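## Task

Place the red column on top of the white cube so that it stands upright and sits roughly in the middle of it.

## Robot and tools

Robot: two yam_ultra arms, left_arm and right_arm, each with a parallel two-finger gripper and a wrist camera. A fixed camera, cam_high, looks down from a stand behind them. Wrist cameras are cam_left_wrist and cam_right_wrist. All images are 672x504.

Frames. The scene frame has its origin at table-top height, midway between the nominal arm bases: +x points out over the table, +y toward left_arm, +z up. The calibrated bases are left_arm at (-0.016, +0.326, 0) m and right_arm at (-0.026, -0.331, 0) m, both turned almost not at all about z. Every hand pose, velocity, target and wrist-camera pose is reported in that arm's own base frame, and offsets run along that arm's base axes; cam_high and the table use the scene frame. end_effector_position is the point between the finger pads, about 1 cm short of the tips. Fingers point along the gripper's +z and close along its y. Reported hand positions and orientations can be wrong by a few centimetres, more when reaching far.

One row (used by execute_actions and move) is 14 numbers in [-1, 1]: dx, dy, dz, rx, ry, rz, opening for left_arm, then the same seven for right_arm. Both arms always appear. The first six per arm are an offset, not a pose: measured from that arm's Hand target at the beginning of the action or move, in its base axes, scaled so 1.0 equals 0.6 m for dx, dy, dz and 180 degrees for rx, ry, rz (together a rotation vector, turning about the Hand target's position). Repeating an offset moves the hand again. Six zeros re-request the current Hand target. Opening is absolute: +1 fully open (0.094 m), -1 closed. A 0 opening is a real command, so resend the current opening to leave a gripper alone.

execute_actions(actions, cameras): actions is a list of actions; each action is up to 15 rows, one per 1/30 s step, all counted from the start pose of that action; a short action keeps its final row. An empty list returns state plus all camera images. cameras picks cameras by name, ["all"] or [].

move(target, speed, blend, opening_speed, grip_force, blocking, cameras): straight-line path for each gripper. target is one 14-number row or up to 15 rows, every row an offset from the same starting Hand targets. speed is top path speed in m/s, 0.002 to 2.9, default 0.25 (one value or one per target); rotation limited to twice that in rad/s. blend in metres rounds corners between listed targets; 0 stops at each. opening_speed is the rate of the commanded opening on the -1..+1 scale per second, at least 0.2; use it for gentle closing. grip_force is newtons per finger pad, 10 to 50, one value or one per arm; it persists, and lower forces close slowly. blocking=false returns early while the move continues. Paths do not avoid obstacles or the other arm; fast moves overshoot and hit harder. Avoid paths passing near an arm's own base. The move: line reports the ending (done, off_target, moving, held, fault) and limits (paced = clipped pose, held = steps withheld). done means at rest within 10 mm and 2 degrees; neither done nor off_target says whether anything is touched.

wait(seconds 0 to 10) lets time run with commands held. stop brakes a running move. zoom_image(camera, region [x0,y0,x1,y1] in pixels, at most 504 by 504) enlarges part of the newest image of cam_high, cam_left_wrist or cam_right_wrist. read_manual gives only licence texts. finished_scene(scene) ends the current scene, whose number you pass; the goal must hold with the robot released, and this is final.

Control notes. Each step the commanded orientation is clipped to within 40 degrees of the measured one. Hand target is the last command after clipping. Grippers often stop a few cm short of it, especially under load; a new action, even zeros, asks again, or send the shortfall as an offset. A blocked arm keeps pushing until commanded back past its gripper.

Results: joint positions (last number per arm is finger opening in metres), joint torques (include gravity; offsets and noise), joint velocities, Tool commands, grip_measured (same scale as opening; reads slightly wide when empty, a few mm narrow when squeezing), grip_effort_nm (motor effort, negative = closing; not a pad force), motor temperatures, and stepwise end_effector_position for plain actions. To release, command an opening clearly above grip_measured.

Avoid: dropping or releasing moving parts, slamming, hard pushes on the table or fixed things, anything leaving the table, arms or grippers touching each other (a gripper closing on the other's fingers counts), strain on camera cables, and long stretched or loaded holds. MOTOR HOT appears at 75 °C; at 90 °C the arm folds up and stays idle; at 100 °C it collapses. Objects may occasionally be nudged by outside pushes.

Each tool is called after "Emit:" as name(argument=value, ...) on one line, values as JSON.

## Session

Emit:
execute_actions(actions=[])

Scene clock: 0.00 s.
left_arm: end_effector_position=(+0.3940, -0.0087, +0.1220) grip_measured=+1.000 grip_effort_nm=n/a end_effector_quat_wxyz=(+0.615, +0.011, +0.788, -0.030) | right_arm: end_effector_position=(+0.3889, -0.0018, +0.3946) grip_measured=-0.180 grip_effort_nm=n/a end_effector_quat_wxyz=(+0.693, -0.001, +0.721, -0.001)
Joint positions: left_arm=[0.006 1.48 0.331 0.904 0.068 -0.019 0.094] | right_arm=[-0.012 1.065 1.045 -0.02 -0.011 -0.003 0.039]
Joint velocities: within noise
Joint torques (N m): no reading
Motor temperatures (°C): left_arm=[27 28 29 27 22 24 26] | right_arm=[25 24 33 31 26 26 24]
Heat: left arm: 29 °C; right arm: 33 °C.
Hand target: left_arm +0.3959, -0.0087, +0.1274; +0.620, +0.011, +0.784, -0.030 | right_arm +0.3862, -0.0017, +0.4027; +0.700, -0.001, +0.714, -0.002
Tool commands: left_gripper/opening=+1.0 right_gripper/opening=-0.180362

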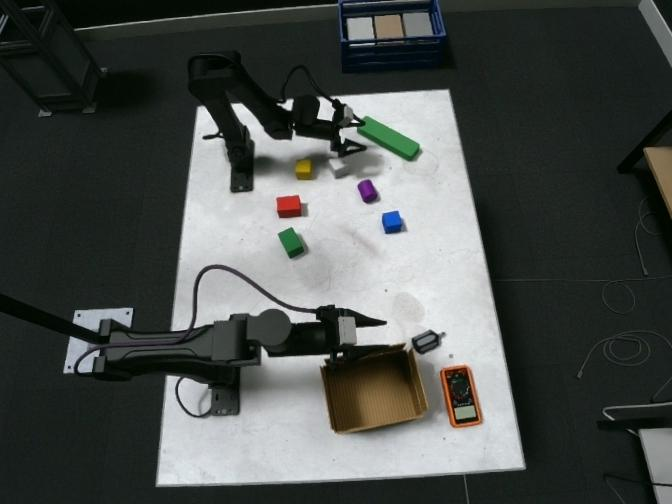

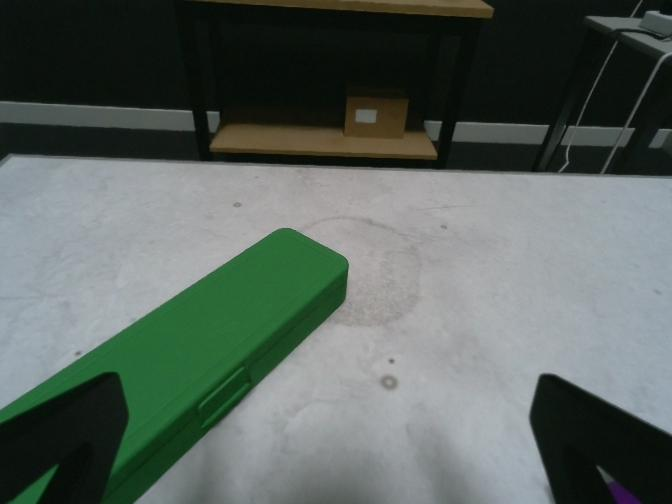

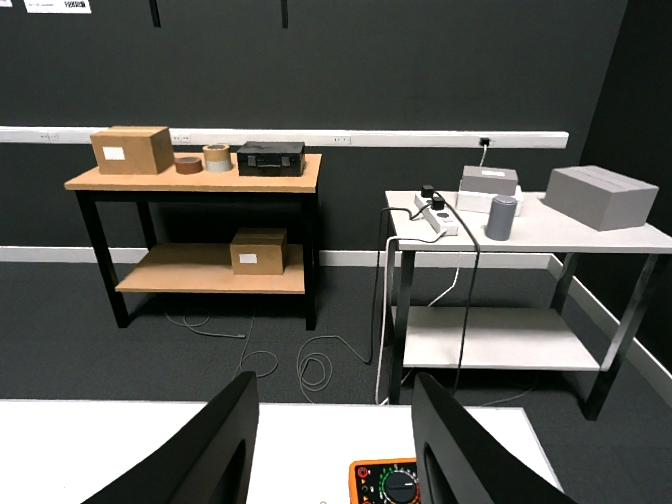

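Emit:
zoom_image(camera="cam_high", region=[250, 140, 420, 270])

Emit:
zoom_image(camera="cam_high", region=[270, 150, 360, 220])

Scaled by 2.965 from the camera's 672x504 image, which has a finer 960x720 frame.

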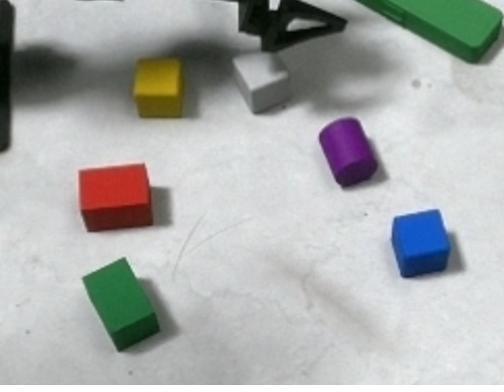

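Scaled by 5.600 from the camera's 672x504 image, which has a finer 960x720 frame.

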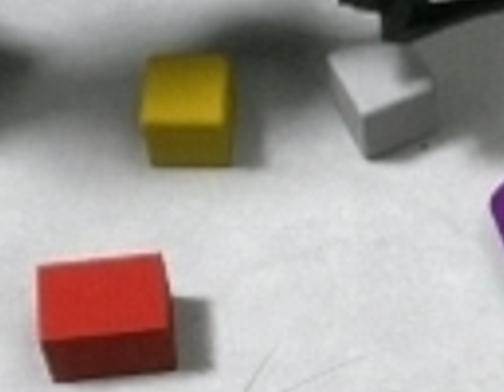

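Emit:
move(target=[[0,0,0.25,0,0,0,1, 0,0,0,0,0,0,0.9],[-0.233,0.35,0.35,0,0,0.25,1, 0,0,0,0,0,0,0.9]], blend=[0.05,0], speed=0.3)

Scene clock: 86.87 s.
left_arm: end_effector_position=(+0.2581, +0.1999, +0.3206) grip_measured=+1.000 grip_effort_nm=-0.02 end_effector_quat_wxyz=(+0.574, -0.287, +0.739, +0.206) | right_arm: end_effector_position=(+0.3889, -0.0018, +0.3946) grip_measured=+0.898 grip_effort_nm=0.13 end_effector_quat_wxyz=(+0.693, -0.001, +0.721, -0.001)
Joint positions: left_arm=[0.588 0.834 0.879 -0.306 -0.123 -0.059 0.094] | right_arm=[-0.012 1.065 1.045 -0.02 -0.011 -0.003 0.089]
Joint torques (N m): left_arm=[0.47 -0.36 9.99 2.52 -0.06 -0.09] | right_arm=[-0.03 -3.73 7.56 1.68 0 0]
Motor temperatures (°C): left_arm=[27 30 31 36 22 24 26] | right_arm=[25 24 34 36 25 25 24]
Heat: left arm: 36 °C; right arm: 36 °C.
Hand target: left_arm +0.2561, +0.2014, +0.3374; +0.585, -0.290, +0.728, +0.209 | right_arm +0.3862, -0.0017, +0.4027; +0.700, -0.001, +0.714, -0.002
Off the commanded pose: left_arm 0.017 m, 2 deg | right_arm 0.009 m, 1 deg.
move: off_target (left_arm); blend cut to 0 m at target 1

Emit:
move(target=[0,0,0,0,0,0,1, -0.335,0.755,-0.338,0,0.539,0,0.9], cameras=["all"], speed=0.3)

Scene clock: 93.63 s.
left_arm: end_effector_position=(+0.2581, +0.1999, +0.3205) grip_measured=+1.000 grip_effort_nm=-0.01 end_effector_quat_wxyz=(+0.574, -0.287, +0.739, +0.206) | right_arm: end_effector_position=(+0.1822, +0.4499, +0.1987) grip_measured=+0.898 grip_effort_nm=0.13 end_effector_quat_wxyz=(-0.006, +0.001, +0.988, +0.153)
Joint positions: left_arm=[0.588 0.834 0.879 -0.306 -0.123 -0.059 0.094] | right_arm=[1.133 2.312 2.59 -1.574 -0.139 1.154 0.089]
Joint torques (N m): left_arm=[0.46 -0.36 10 2.51 -0.06 -0.09] | right_arm=[-0.58 -10.63 7.39 0.38 -0.07 0.1]
Heat: left arm: 36 °C; right arm: 36 °C.
Hand target: left_arm +0.2561, +0.2014, +0.3374; +0.585, -0.290, +0.728, +0.209 | right_arm +0.1851, +0.4512, +0.2000; -0.072, -0.002, +0.997, +0.000
Off the commanded pose: left_arm 0.017 m, 2 deg | right_arm 0.004 m, 19 deg.
joint sent to its limit (right arm) — joint 4 (wrist pitch), lower limit. The joint targets are off in orientation, not in position.
move: off_target (left_arm, right_arm)
camera_calibration:
cam_left_wrist: T_world_to_cam=[[0.656695, -0.753543, 0.0304114, -0.0296713], [-0.473485, -0.443347, -0.761088, 0.489337], [0.586995, 0.485404, -0.647935, 0.0519302], [0, 0, 0, 1]] pos_world=[0.220696, 0.169381, 0.406978]
cam_right_wrist: T_world_to_cam=[[-0.00652486, -0.949734, -0.312991, 0.491], [-0.897176, -0.132671, 0.421276, 0.176545], [-0.441625, 0.283557, -0.851212, 0.210126], [0, 0, 0, 1]] pos_world=[0.254393, 0.430159, 0.258166]

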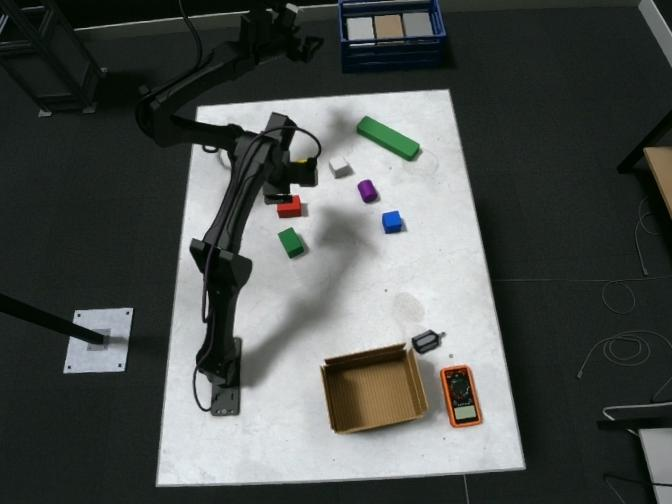

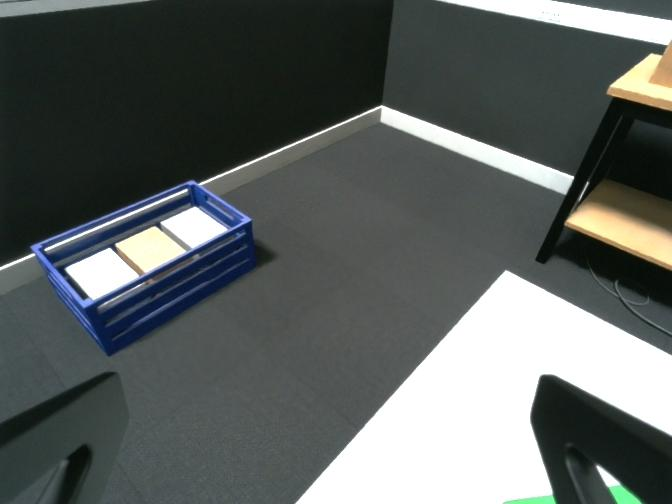

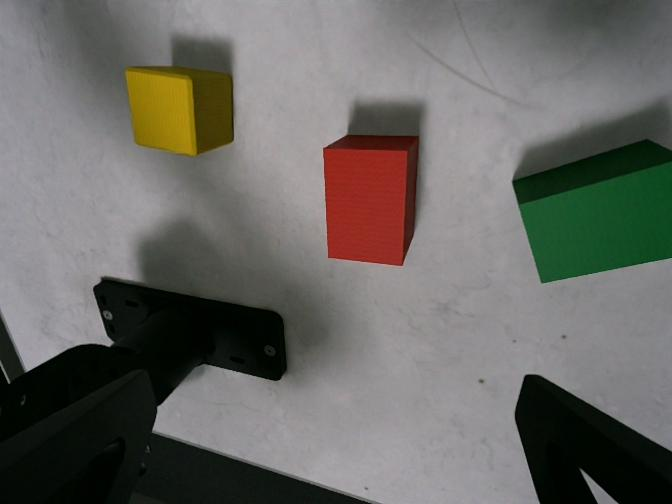

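Emit:
move(target=[0,0,0,0,0,0,1, -0.005,0.051,-0.167,0,-0.046,0,0.9], cameras=["cam_right_wrist","cam_high"])

Scene clock: 125.43 s.
left_arm: end_effector_position=(+0.2581, +0.1999, +0.3205) grip_measured=+1.000 grip_effort_nm=-0.01 end_effector_quat_wxyz=(+0.574, -0.287, +0.739, +0.206) | right_arm: end_effector_position=(+0.1795, +0.4803, +0.0985) grip_measured=+0.898 grip_effort_nm=0.13 end_effector_quat_wxyz=(+0.018, -0.007, +0.998, +0.062)
Joint positions: left_arm=[0.588 0.834 0.879 -0.306 -0.123 -0.059 0.094] | right_arm=[1.207 2.597 2.729 -1.575 -0.011 1.194 0.089]
Joint torques (N m): left_arm=[0.47 -0.36 9.98 2.51 -0.07 -0.09] | right_arm=[-0.03 -12.38 7.58 0.11 0.09 0.12]
Motor temperatures (°C): left_arm=[27 29 38 37 22 24 26] | right_arm=[25 26 35 34 25 25 24]
Heat: left arm: 38 °C; right arm: 35 °C.
Hand target: left_arm +0.2561, +0.2014, +0.3374; +0.585, -0.290, +0.728, +0.209 | right_arm +0.1822, +0.4818, +0.0997; +0.000, -0.002, +1.000, +0.000
Off the commanded pose: left_arm 0.017 m, 2 deg | right_arm 0.003 m, 7 deg.
joint sent to its limit (right arm) — joint 4 (wrist pitch), lower limit. The joint targets are off in orientation, not in position.
move: off_target (left_arm, right_arm)
camera_calibration:
cam_right_wrist: T_world_to_cam=[[0.0142673, -0.990763, -0.134852, 0.486892], [-0.916596, -0.0668517, 0.394187, 0.19491], [-0.399561, 0.117981, -0.909083, 0.192721], [0, 0, 0, 1]] pos_world=[0.24871, 0.472687, 0.164027]
Images, in order (width x height): cam_high 672x504, cam_right_wrist 672x504.

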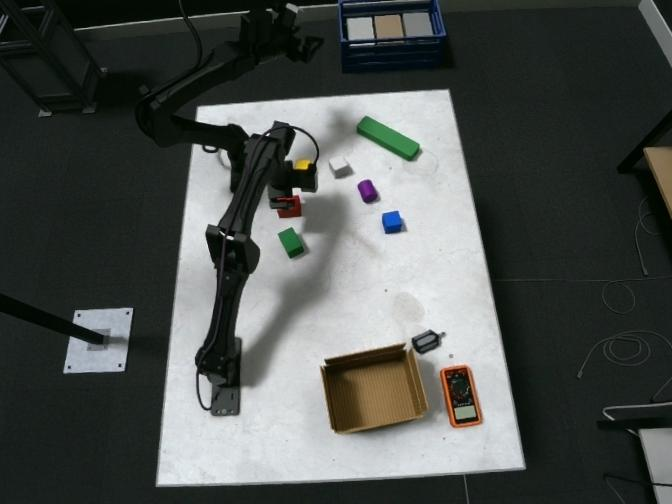

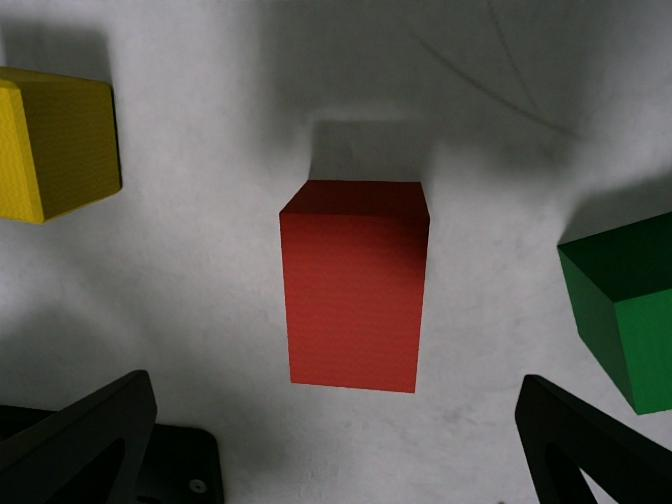

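Emit:
move(target=[0,0,0,0,0,0,1, 0.003,-0.001,-0.088,0,0,0,0.9], cameras=["cam_right_wrist"], speed=0.12)

Scene clock: 137.10 s.
left_arm: end_effector_position=(+0.2581, +0.1999, +0.3205) grip_measured=+1.000 grip_effort_nm=-0.01 end_effector_quat_wxyz=(+0.574, -0.287, +0.739, +0.206) | right_arm: end_effector_position=(+0.1797, +0.4806, +0.0483) grip_measured=+0.898 grip_effort_nm=0.13 end_effector_quat_wxyz=(+0.003, -0.007, +1.000, +0.022)
Joint positions: left_arm=[0.588 0.834 0.879 -0.306 -0.123 -0.059 0.094] | right_arm=[1.207 2.717 2.764 -1.575 -0.01 1.194 0.089]
Joint torques (N m): left_arm=[0.47 -0.36 9.99 2.51 -0.06 -0.09] | right_arm=[-0.39 -12.53 7.64 -0.07 0.11 0.07]
Heat: left arm: 39 °C; right arm: 34 °C.
Hand target: left_arm +0.2561, +0.2014, +0.3374; +0.585, -0.290, +0.728, +0.209 | right_arm +0.1840, +0.4812, +0.0468; +0.000, -0.002, +1.000, -0.001
Off the commanded pose: left_arm 0.017 m, 2 deg | right_arm 0.005 m, 3 deg.
joint sent to its limit (right arm) — joint 4 (wrist pitch), lower limit. The joint targets are off in orientation, not in position.
move: off_target (left_arm, right_arm)
camera_calibration:
cam_right_wrist: T_world_to_cam=[[0.0113847, -0.998395, -0.0554842, 0.480751], [-0.904469, -0.0339427, 0.425186, 0.195519], [-0.426386, 0.0453432, -0.903404, 0.186525], [0, 0, 0, 1]] pos_world=[0.2509, 0.478158, 0.11205]
Images, in order (width x height): cam_right_wrist 672x504.

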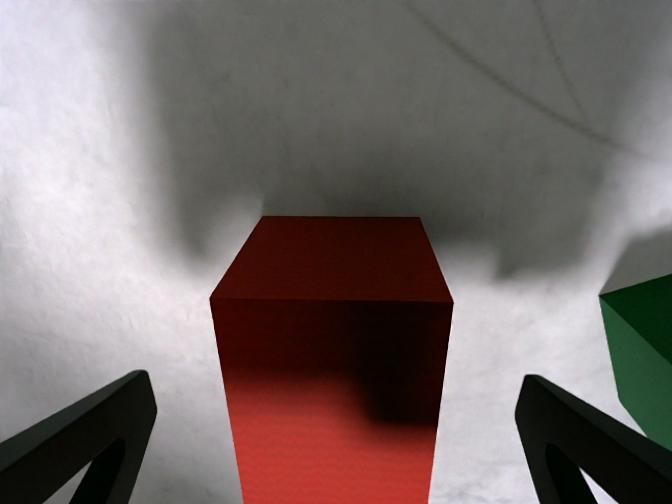

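Emit:
move(target=[[0,0,0,0,0,0,1, 0.002,0,-0.038,0,0,0,0.9],[0,0,0,0,0,0,1, 0.002,0,-0.038,0,0,0,-0.1]], cameras=["cam_right_wrist"], speed=0.1, opening_speed=0.5)

Scene clock: 147.63 s.
left_arm: end_effector_position=(+0.2581, +0.1999, +0.3205) grip_measured=+1.000 grip_effort_nm=-0.02 end_effector_quat_wxyz=(+0.574, -0.287, +0.739, +0.206) | right_arm: end_effector_position=(+0.1802, +0.4814, +0.0267) grip_measured=-0.013 grip_effort_nm=-0.97 end_effector_quat_wxyz=(-0.002, -0.007, +1.000, +0.008)
Joint positions: left_arm=[0.588 0.834 0.879 -0.306 -0.123 -0.059 0.094] | right_arm=[1.207 2.777 2.795 -1.575 -0.009 1.194 0.046]
Joint torques (N m): left_arm=[0.47 -0.36 9.98 2.51 -0.07 -0.09] | right_arm=[-0.58 -12.57 7.66 -0.12 0.1 0.06]
Heat: left arm: 40 °C; right arm: 35 °C.
Hand target: left_arm +0.2561, +0.2014, +0.3374; +0.585, -0.290, +0.728, +0.209 | right_arm +0.1852, +0.4812, +0.0241; +0.000, -0.002, +1.000, -0.001
Off the commanded pose: left_arm 0.017 m, 2 deg | right_arm 0.006 m, 1 deg.
joint sent to its limit (right arm) — joint 4 (wrist pitch), lower limit. The joint targets still meet the commanded pose.
move: off_target (left_arm)
camera_calibration:
cam_right_wrist: T_world_to_cam=[[0.0108924, -0.999522, -0.028932, 0.480275], [-0.900475, -0.0223851, 0.434331, 0.198558], [-0.434771, 0.0213216, -0.900289, 0.180167], [0, 0, 0, 1]] pos_world=[0.251896, 0.480649, 0.0898575]
Images, in order (width x height): cam_right_wrist 672x504.

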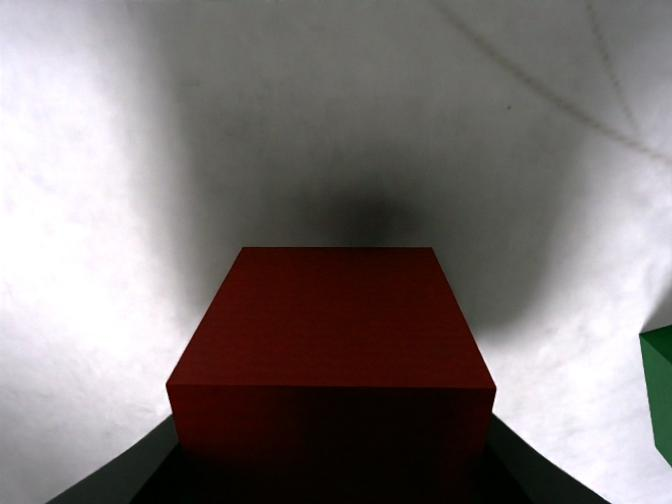

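Emit:
move(target=[[-0.177,0.164,0,0,0,0.14,1, 0,0,0.293,0,0,0,-0.1],[-0.177,0.164,0,0,0,0.14,1, 0.108,0.213,0.293,0,0,0,-0.1]], cameras=["all"], blend=[0.04,0], speed=0.2)

Scene clock: 161.27 s.
left_arm: end_effector_position=(+0.1502, +0.2967, +0.3107) grip_measured=+1.000 grip_effort_nm=-0.02 end_effector_quat_wxyz=(+0.503, -0.447, +0.666, +0.322) | right_arm: end_effector_position=(+0.2447, +0.6049, +0.1980) grip_measured=-0.013 grip_effort_nm=-0.99 end_effector_quat_wxyz=(+0.144, +0.004, +0.918, +0.368)
Joint positions: left_arm=[1.033 0.866 0.879 -0.307 -0.121 -0.059 0.094] | right_arm=[1.182 2.605 2.845 -0.998 -0.009 1.194 0.046]
Joint torques (N m): left_arm=[0.49 -0.51 10.76 2.79 -0.02 -0.07] | right_arm=[-0.5 -12.75 7.83 1.48 0.01 -0.11]
Heat: left arm: 40 °C; right arm: 35 °C.
Hand target: left_arm +0.1500, +0.2998, +0.3374; +0.525, -0.441, +0.648, +0.332 | right_arm +0.2501, +0.6090, +0.1999; +0.021, -0.001, +0.998, +0.053
Off the commanded pose: left_arm 0.027 m, 4 deg | right_arm 0.007 m, 47 deg; orientation clipped.
elbow stopped short (right arm): the move would have taken joint 3 (elbow) straighter than the controller allows.
move: off_target (left_arm, right_arm); limits=paced
camera_calibration:
cam_left_wrist: T_world_to_cam=[[0.917173, -0.3976, 0.0265934, -0.029068], [-0.249276, -0.624529, -0.740152, 0.487284], [0.310893, 0.672218, -0.671914, 0.0553898], [0, 0, 0, 1]] pos_world=[0.130908, 0.255531, 0.398654]
cam_right_wrist: T_world_to_cam=[[0.100059, -0.720104, -0.686613, 0.547388], [-0.979565, -0.1923, 0.0589289, 0.381505], [-0.174471, 0.666686, -0.72463, -0.129052], [0, 0, 0, 1]] pos_world=[0.296422, 0.553577, 0.259848]

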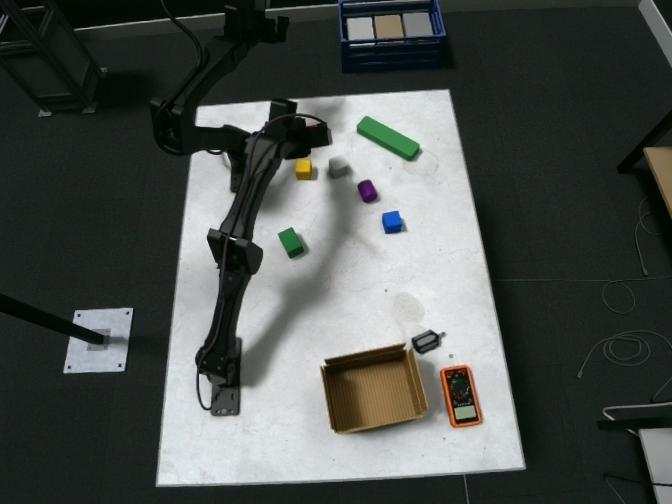

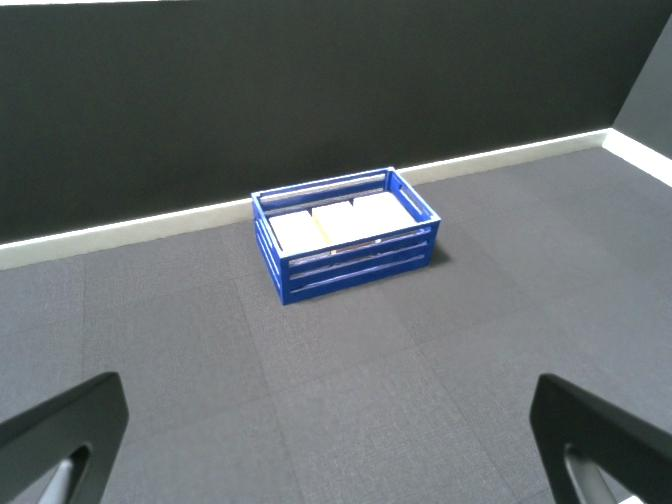

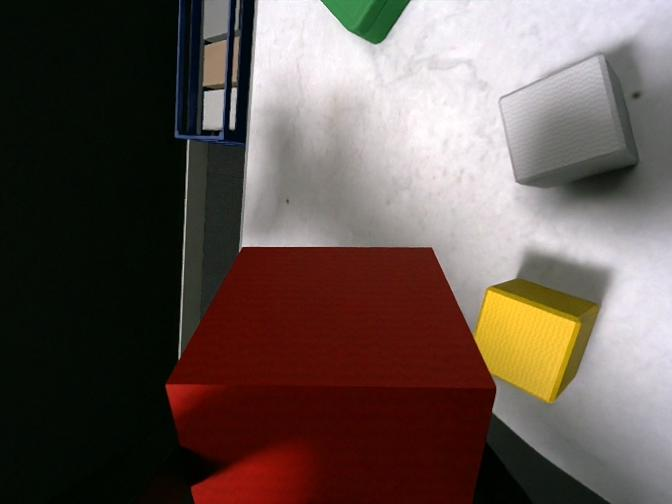

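Emit:
zoom_image(camera="cam_right_wrist", region=[480, 30, 660, 210])

Scaled by 2.800 from the camera's 672x504 image, which has a finer 960x720 frame.

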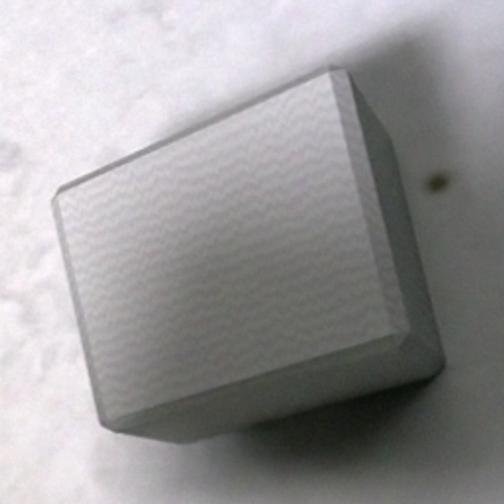

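Emit:
move(target=[0,0,0,0,0,0,1, 0.14,0.008,0,0.248,-0.4395,0.259,-0.1], cameras=["all"], speed=0.25)

Scene clock: 183.77 s.
left_arm: end_effector_position=(+0.1502, +0.2967, +0.3107) grip_measured=+1.000 grip_effort_nm=-0.02 end_effector_quat_wxyz=(+0.503, -0.447, +0.666, +0.322) | right_arm: end_effector_position=(+0.3340, +0.6128, +0.2104) grip_measured=-0.013 grip_effort_nm=-0.99 end_effector_quat_wxyz=(+0.597, -0.374, +0.598, +0.382)
Joint positions: left_arm=[1.033 0.866 0.879 -0.307 -0.121 -0.059 0.094] | right_arm=[1.05 2.385 1.779 0.611 -0.077 0.01 0.046]
Joint torques (N m): left_arm=[0.5 -0.51 10.76 2.79 -0.02 -0.07] | right_arm=[-0.21 -12.1 6 1.9 -0.08 -0.12]
Motor temperatures (°C): left_arm=[27 28 42 40 22 24 26] | right_arm=[25 33 35 36 25 25 25]
Heat: left arm: 42 °C; right arm: 36 °C.
Hand target: left_arm +0.1500, +0.2998, +0.3374; +0.525, -0.441, +0.648, +0.332 | right_arm +0.3339, +0.6139, +0.1998; +0.596, -0.380, +0.596, +0.380
Off the commanded pose: left_arm 0.027 m, 4 deg | right_arm 0.011 m, 1 deg.
move: off_target (left_arm, right_arm)
camera_calibration:
cam_left_wrist: T_world_to_cam=[[0.917173, -0.3976, 0.0265934, -0.029068], [-0.249276, -0.624529, -0.740152, 0.487284], [0.310893, 0.672218, -0.671914, 0.0553898], [0, 0, 0, 1]] pos_world=[0.130908, 0.255531, 0.398654]
cam_right_wrist: T_world_to_cam=[[0.908495, -0.417722, -0.0120443, -0.0446524], [-0.188644, -0.384219, -0.903764, 0.525755], [0.372895, 0.823337, -0.427862, -0.4509], [0, 0, 0, 1]] pos_world=[0.307885, 0.554596, 0.281698]

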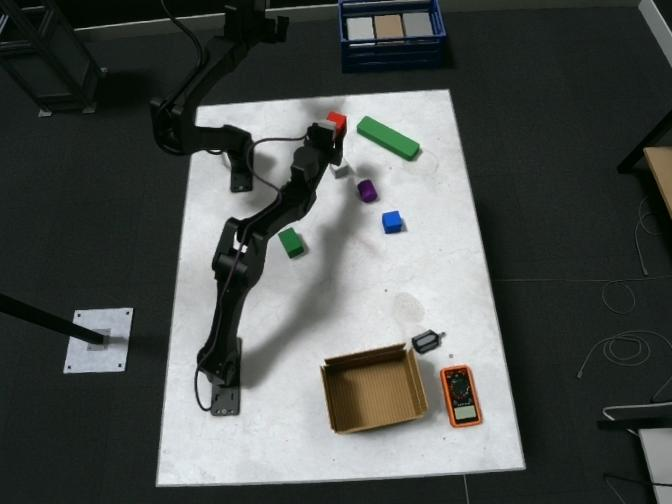

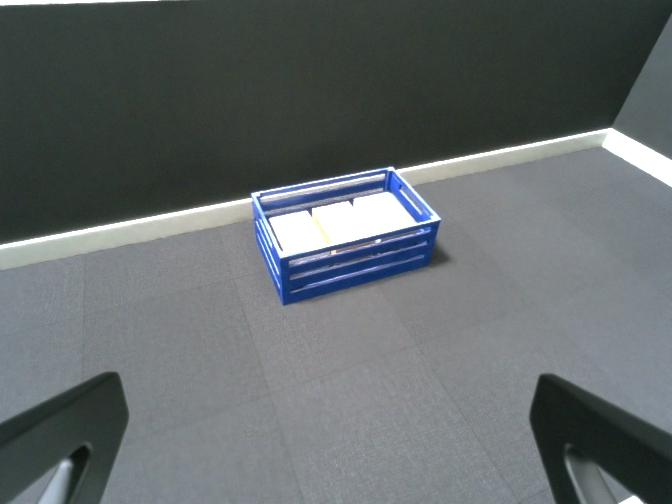

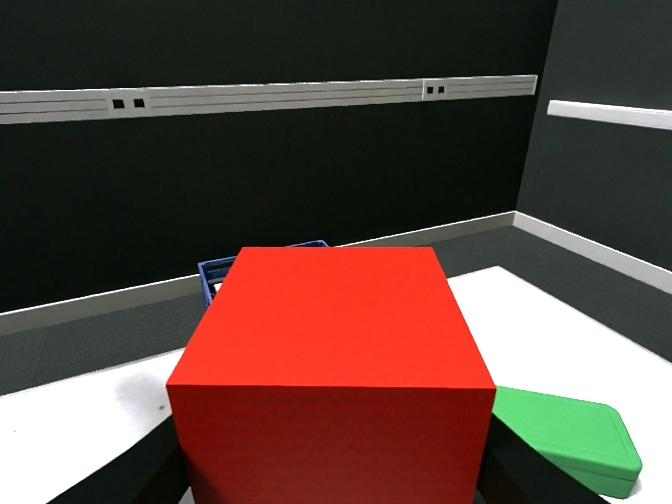

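Emit:
zoom_image(camera="cam_high", region=[290, 95, 390, 195])

Scaled by 5.040 from the camera's 672x504 image, which has a finer 960x720 frame.

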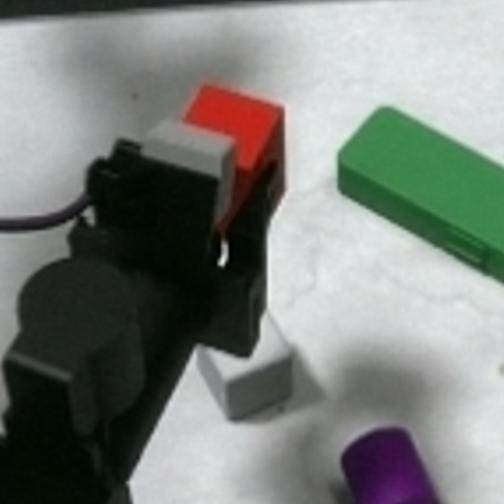

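Emit:
move(target=[0,0,0,0,0,0,1, 0.006,0.003,-0.165,0,0,0,-0.1], cameras=["all"], speed=0.12)

Emit:
zoom_image(camera="cam_high", region=[290, 95, 390, 195])

Scene clock: 199.37 s.
left_arm: end_effector_position=(+0.1502, +0.2967, +0.3107) grip_measured=+1.000 grip_effort_nm=-0.02 end_effector_quat_wxyz=(+0.503, -0.447, +0.666, +0.322) | right_arm: end_effector_position=(+0.3353, +0.6165, +0.1042) grip_measured=-0.013 grip_effort_nm=-0.98 end_effector_quat_wxyz=(+0.592, -0.378, +0.602, +0.380)
Joint positions: left_arm=[1.033 0.866 0.879 -0.307 -0.121 -0.059 0.094] | right_arm=[1.05 2.603 1.74 0.854 -0.081 0.009 0.046]
Joint torques (N m): left_arm=[0.5 -0.51 10.74 2.78 -0.02 -0.07] | right_arm=[-0.55 -12.81 6.31 1.87 -0.09 -0.1]
Heat: left arm: 43 °C; right arm: 37 °C.
Hand target: left_arm +0.1500, +0.2998, +0.3374; +0.525, -0.441, +0.648, +0.332 | right_arm +0.3375, +0.6157, +0.1008; +0.596, -0.380, +0.596, +0.380
Off the commanded pose: left_arm 0.027 m, 4 deg | right_arm 0.004 m, 1 deg.
move: off_target (left_arm)
camera_calibration:
cam_left_wrist: T_world_to_cam=[[0.917173, -0.3976, 0.0265934, -0.029068], [-0.249276, -0.624529, -0.740152, 0.487284], [0.310893, 0.672218, -0.671914, 0.0553898], [0, 0, 0, 1]] pos_world=[0.130908, 0.255531, 0.398654]
cam_right_wrist: T_world_to_cam=[[0.910022, -0.41438, -0.0121874, -0.0481733], [-0.192393, -0.396109, -0.897821, 0.439448], [0.367211, 0.819382, -0.440192, -0.494251], [0, 0, 0, 1]] pos_world=[0.30988, 0.559088, 0.176393]

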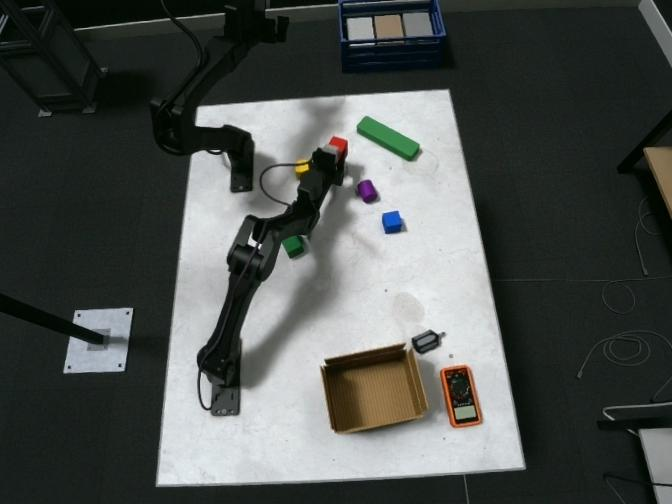

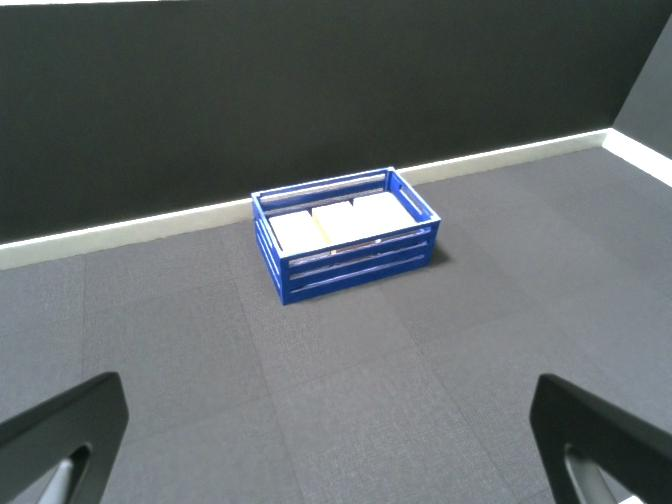

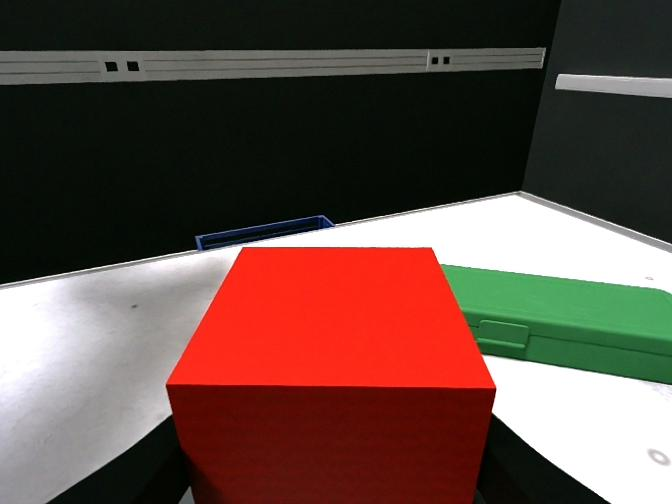

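Scaled by 5.040 from the camera's 672x504 image, which has a finer 960x720 frame.

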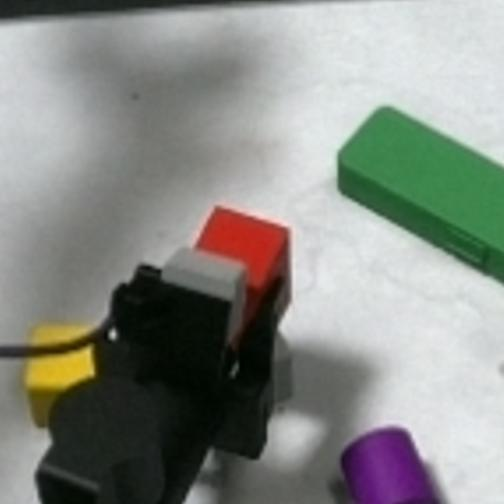

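Emit:
move(target=[0,0,0,0,0,0,1, 0.002,0,-0.031,0,0,0,-0.1], cameras=["cam_right_wrist"], speed=0.04)

Emit:
execute_actions(actions=[])

Emit:
zoom_image(camera="cam_high", region=[290, 95, 390, 195])

Scene clock: 205.57 s.
left_arm: end_effector_position=(+0.1502, +0.2967, +0.3107) grip_measured=+1.000 grip_effort_nm=-0.02 end_effector_quat_wxyz=(+0.503, -0.447, +0.666, +0.322) | right_arm: end_effector_position=(+0.3351, +0.6157, +0.0871) grip_measured=-0.013 grip_effort_nm=-0.99 end_effector_quat_wxyz=(+0.592, -0.378, +0.601, +0.380)
Joint positions: left_arm=[1.033 0.866 0.879 -0.307 -0.121 -0.059 0.094] | right_arm=[1.05 2.643 1.74 0.894 -0.083 0.009 0.046]
Joint torques (N m): left_arm=[0.49 -0.51 10.74 2.79 -0.02 -0.07] | right_arm=[-0.68 -12.26 7.2 1.85 -0.09 -0.1]
Heat: left arm: 43 °C; right arm: 37 °C.
Hand target: left_arm +0.1500, +0.2998, +0.3374; +0.525, -0.441, +0.648, +0.332 | right_arm +0.3387, +0.6158, +0.0823; +0.596, -0.380, +0.596, +0.380
Off the commanded pose: left_arm 0.027 m, 4 deg | right_arm 0.006 m, 1 deg.
move: off_target (left_arm)
camera_calibration:
cam_right_wrist: T_world_to_cam=[[0.910485, -0.413362, -0.0122402, -0.049234], [-0.191979, -0.396274, -0.897837, 0.423707], [0.366281, 0.819816, -0.440158, -0.501009], [0, 0, 0, 1]] pos_world=[0.30968, 0.558288, 0.159293]
Images, in order (width x height): cam_right_wrist 672x504.

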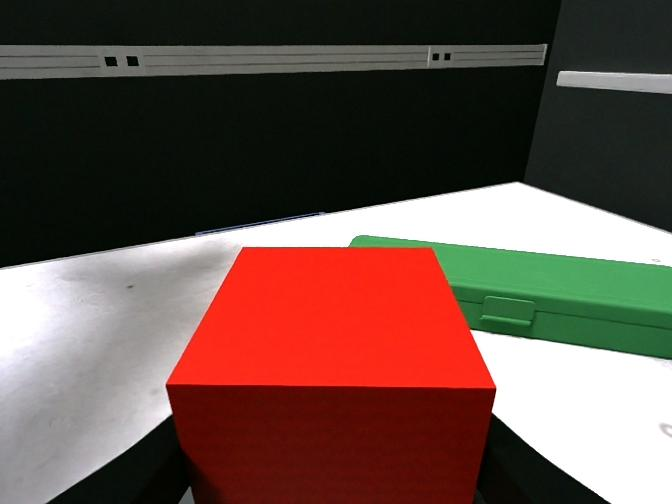

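Scene clock: 205.57 s.
left_arm: end_effector_position=(+0.1502, +0.2967, +0.3107) grip_measured=+1.000 grip_effort_nm=-0.02 end_effector_quat_wxyz=(+0.503, -0.447, +0.666, +0.322) | right_arm: end_effector_position=(+0.3351, +0.6157, +0.0871) grip_measured=-0.013 grip_effort_nm=-0.99 end_effector_quat_wxyz=(+0.592, -0.378, +0.601, +0.380)
Joint positions: left_arm=[1.033 0.866 0.879 -0.307 -0.121 -0.059 0.094] | right_arm=[1.05 2.643 1.74 0.894 -0.083 0.009 0.046]
Joint velocities: within noise
Joint torques (N m): left_arm=[0.49 -0.51 10.74 2.79 -0.02 -0.07] | right_arm=[-0.68 -12.26 7.2 1.85 -0.09 -0.1]
Motor temperatures (°C): left_arm=[27 28 43 41 22 24 26] | right_arm=[25 32 35 37 25 25 25]
Heat: left arm: 43 °C; right arm: 37 °C.
Hand target: left_arm +0.1500, +0.2998, +0.3374; +0.525, -0.441, +0.648, +0.332 | right_arm +0.3387, +0.6158, +0.0823; +0.596, -0.380, +0.596, +0.380
Tool commands: left_gripper/opening=+1.0 right_gripper/opening=-0.1
Off the commanded pose: left_arm 0.027 m, 4 deg | right_arm 0.006 m, 1 deg.
camera_calibration:
cam_left_wrist: T_world_to_cam=[[0.917173, -0.3976, 0.0265934, -0.029068], [-0.249276, -0.624529, -0.740152, 0.487284], [0.310893, 0.672218, -0.671914, 0.0553898], [0, 0, 0, 1]] pos_world=[0.130908, 0.255531, 0.398654]
cam_right_wrist: T_world_to_cam=[[0.910485, -0.413362, -0.0122402, -0.049234], [-0.191979, -0.396274, -0.897837, 0.423707], [0.366281, 0.819816, -0.440158, -0.501009], [0, 0, 0, 1]] pos_world=[0.30968, 0.558288, 0.159293]

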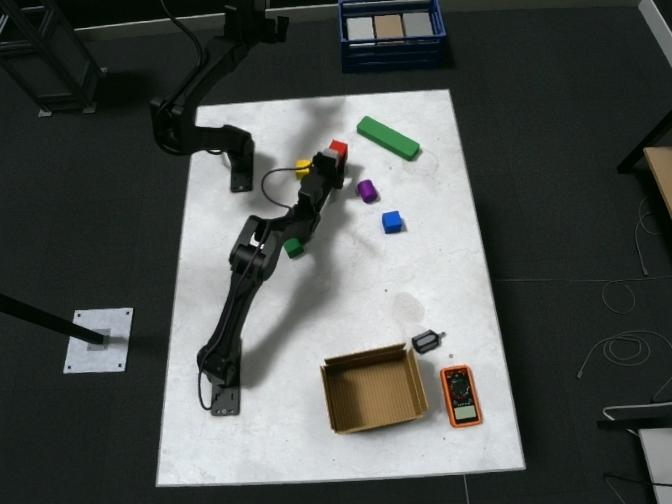

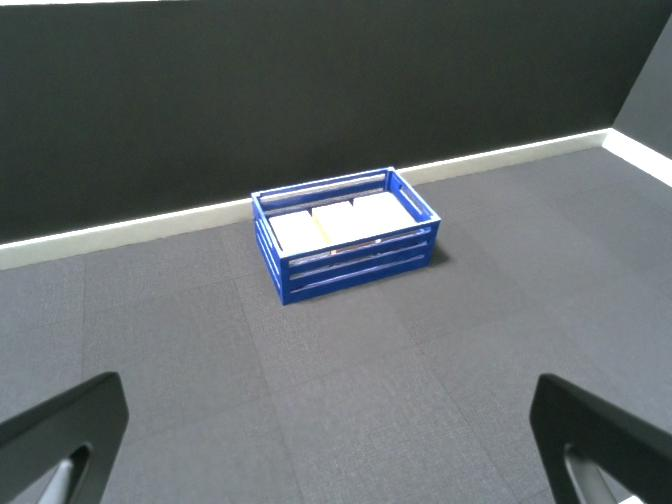

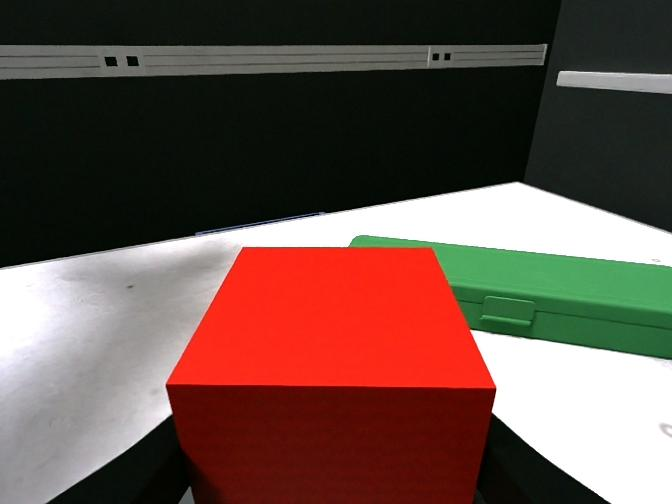

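Scaled by 5.040 from the camera's 672x504 image, which has a finer 960x720 frame.

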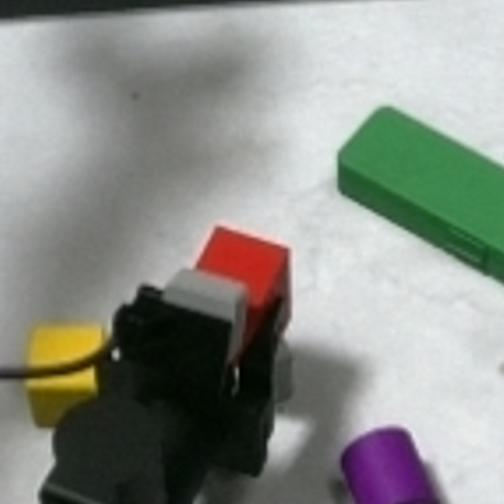

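Emit:
move(target=[0,0,0,0,0,0,1, 0.0,0,-0.008,0,0,0,-0.1], speed=0.03)

Scene clock: 209.90 s.
left_arm: end_effector_position=(+0.1502, +0.2967, +0.3107) grip_measured=+1.000 grip_effort_nm=-0.01 end_effector_quat_wxyz=(+0.503, -0.447, +0.666, +0.322) | right_arm: end_effector_position=(+0.3350, +0.6155, +0.0866) grip_measured=-0.013 grip_effort_nm=-0.99 end_effector_quat_wxyz=(+0.595, -0.377, +0.598, +0.382)
Joint positions: left_arm=[1.033 0.866 0.879 -0.307 -0.121 -0.059 0.094] | right_arm=[1.05 2.651 1.74 0.912 -0.083 0.009 0.046]
Joint torques (N m): left_arm=[0.49 -0.53 10.74 2.79 -0.02 -0.07] | right_arm=[-0.68 -11.99 7.28 1.75 -0.09 -0.1]
Heat: left arm: 43 °C; right arm: 37 °C.
Hand target: left_arm +0.1500, +0.2998, +0.3374; +0.525, -0.441, +0.648, +0.332 | right_arm +0.3387, +0.6157, +0.0776; +0.596, -0.380, +0.596, +0.380
Off the commanded pose: left_arm 0.027 m, 4 deg | right_arm 0.010 m, 1 deg.
move: off_target (left_arm)

Emit:
move(target=[[0,0,0,0,0,0,1, -0.003,0,0.011,0,0,0,-0.1],[0,0,0,0,0,0,1, -0.003,0,0.011,0,0,0,0.4]], speed=0.03, opening_speed=0.3, cameras=["cam_right_wrist","cam_high"])

Scene clock: 216.53 s.
left_arm: end_effector_position=(+0.1502, +0.2967, +0.3107) grip_measured=+1.000 grip_effort_nm=-0.02 end_effector_quat_wxyz=(+0.503, -0.447, +0.666, +0.322) | right_arm: end_effector_position=(+0.3350, +0.6155, +0.0867) grip_measured=+0.398 grip_effort_nm=0.14 end_effector_quat_wxyz=(+0.596, -0.377, +0.598, +0.382)
Joint positions: left_arm=[1.033 0.866 0.879 -0.307 -0.121 -0.059 0.094] | right_arm=[1.05 2.651 1.74 0.913 -0.083 0.009 0.066]
Joint torques (N m): left_arm=[0.49 -0.51 10.74 2.78 -0.02 -0.07] | right_arm=[-0.4 -13.3 6.61 1.63 -0.06 -0.1]
Heat: left arm: 43 °C; right arm: 38 °C.
Hand target: left_arm +0.1500, +0.2998, +0.3374; +0.525, -0.441, +0.648, +0.332 | right_arm +0.3369, +0.6157, +0.0842; +0.596, -0.380, +0.596, +0.380
Off the commanded pose: left_arm 0.027 m, 4 deg | right_arm 0.003 m, 1 deg.
move: off_target (left_arm)
camera_calibration:
cam_right_wrist: T_world_to_cam=[[0.91054, -0.41327, -0.0111543, -0.0494062], [-0.186847, -0.387304, -0.90282, 0.416385], [0.368788, 0.824138, -0.429875, -0.505432], [0, 0, 0, 1]] pos_world=[0.309184, 0.557395, 0.158097]
Images, in order (width x height): cam_high 672x504, cam_right_wrist 672x504.

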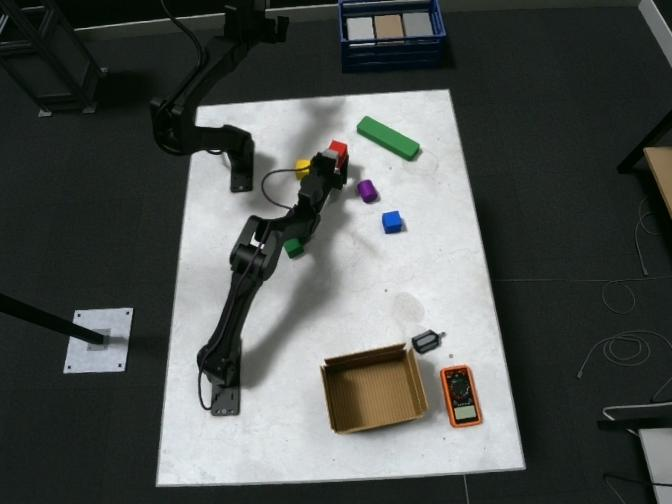

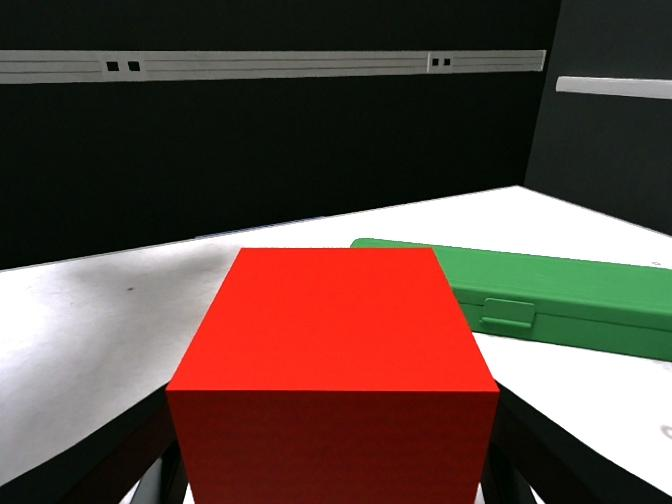

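Emit:
move(target=[[0,0,0,0,0,0,1, -0.035,-0.0755,0.004,0,0,0,0.4],[0,0,0,0,0,0,1, -0.12,-0.25,0.15,0,0,0,0.4]], speed=[0.06,0.2], blend=[0.01,0], cameras=["cam_right_wrist","cam_high"])

Emit:
zoom_image(camera="cam_high", region=[290, 95, 390, 195])

Scene clock: 226.53 s.
left_arm: end_effector_position=(+0.1502, +0.2967, +0.3107) grip_measured=+1.000 grip_effort_nm=-0.01 end_effector_quat_wxyz=(+0.503, -0.447, +0.666, +0.322) | right_arm: end_effector_position=(+0.2664, +0.4691, +0.1665) grip_measured=+0.398 grip_effort_nm=0.13 end_effector_quat_wxyz=(+0.593, -0.377, +0.602, +0.380)
Joint positions: left_arm=[1.033 0.866 0.879 -0.307 -0.121 -0.059 0.094] | right_arm=[1.014 1.983 0.878 1.096 -0.116 0.008 0.066]
Joint torques (N m): left_arm=[0.49 -0.53 10.74 2.78 -0.02 -0.07] | right_arm=[-0.44 -11.14 4.27 1.57 -0.09 -0.09]
Heat: left arm: 44 °C; right arm: 38 °C.
Hand target: left_arm +0.1500, +0.2998, +0.3374; +0.525, -0.441, +0.648, +0.332 | right_arm +0.2651, +0.4656, +0.1740; +0.596, -0.380, +0.596, +0.380
Off the commanded pose: left_arm 0.027 m, 4 deg | right_arm 0.009 m, 1 deg.
move: off_target (left_arm)
camera_calibration:
cam_right_wrist: T_world_to_cam=[[0.909251, -0.416086, -0.0116201, -0.0448604], [-0.192216, -0.394951, -0.898369, 0.423224], [0.36921, 0.819076, -0.439088, -0.321339], [0, 0, 0, 1]] pos_world=[0.240781, 0.411688, 0.238594]
Images, in order (width x height): cam_high 672x504, cam_right_wrist 672x504.

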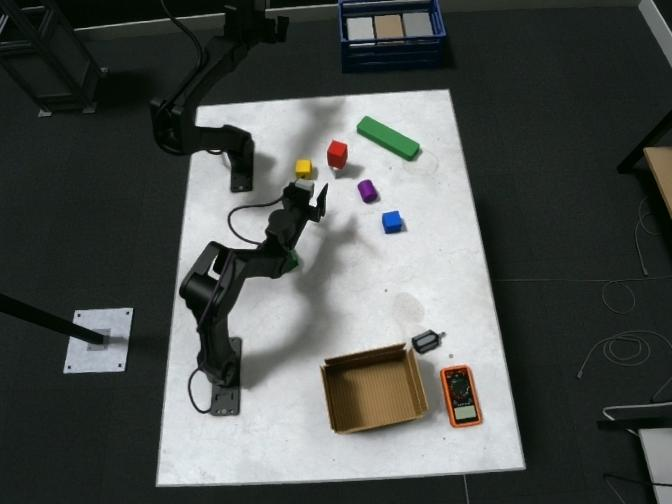

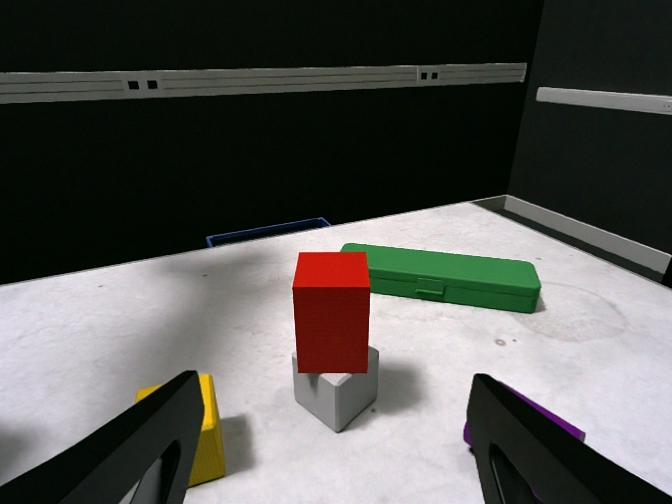

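Scaled by 5.040 from the camera's 672x504 image, which has a finer 960x720 frame.

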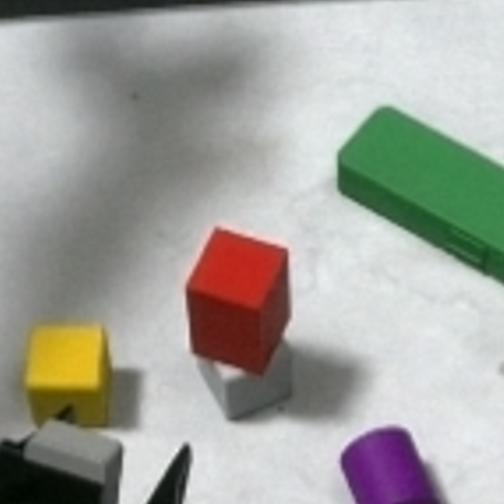

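Emit:
finished_scene(scene=1)

The scene is finished: the task was done.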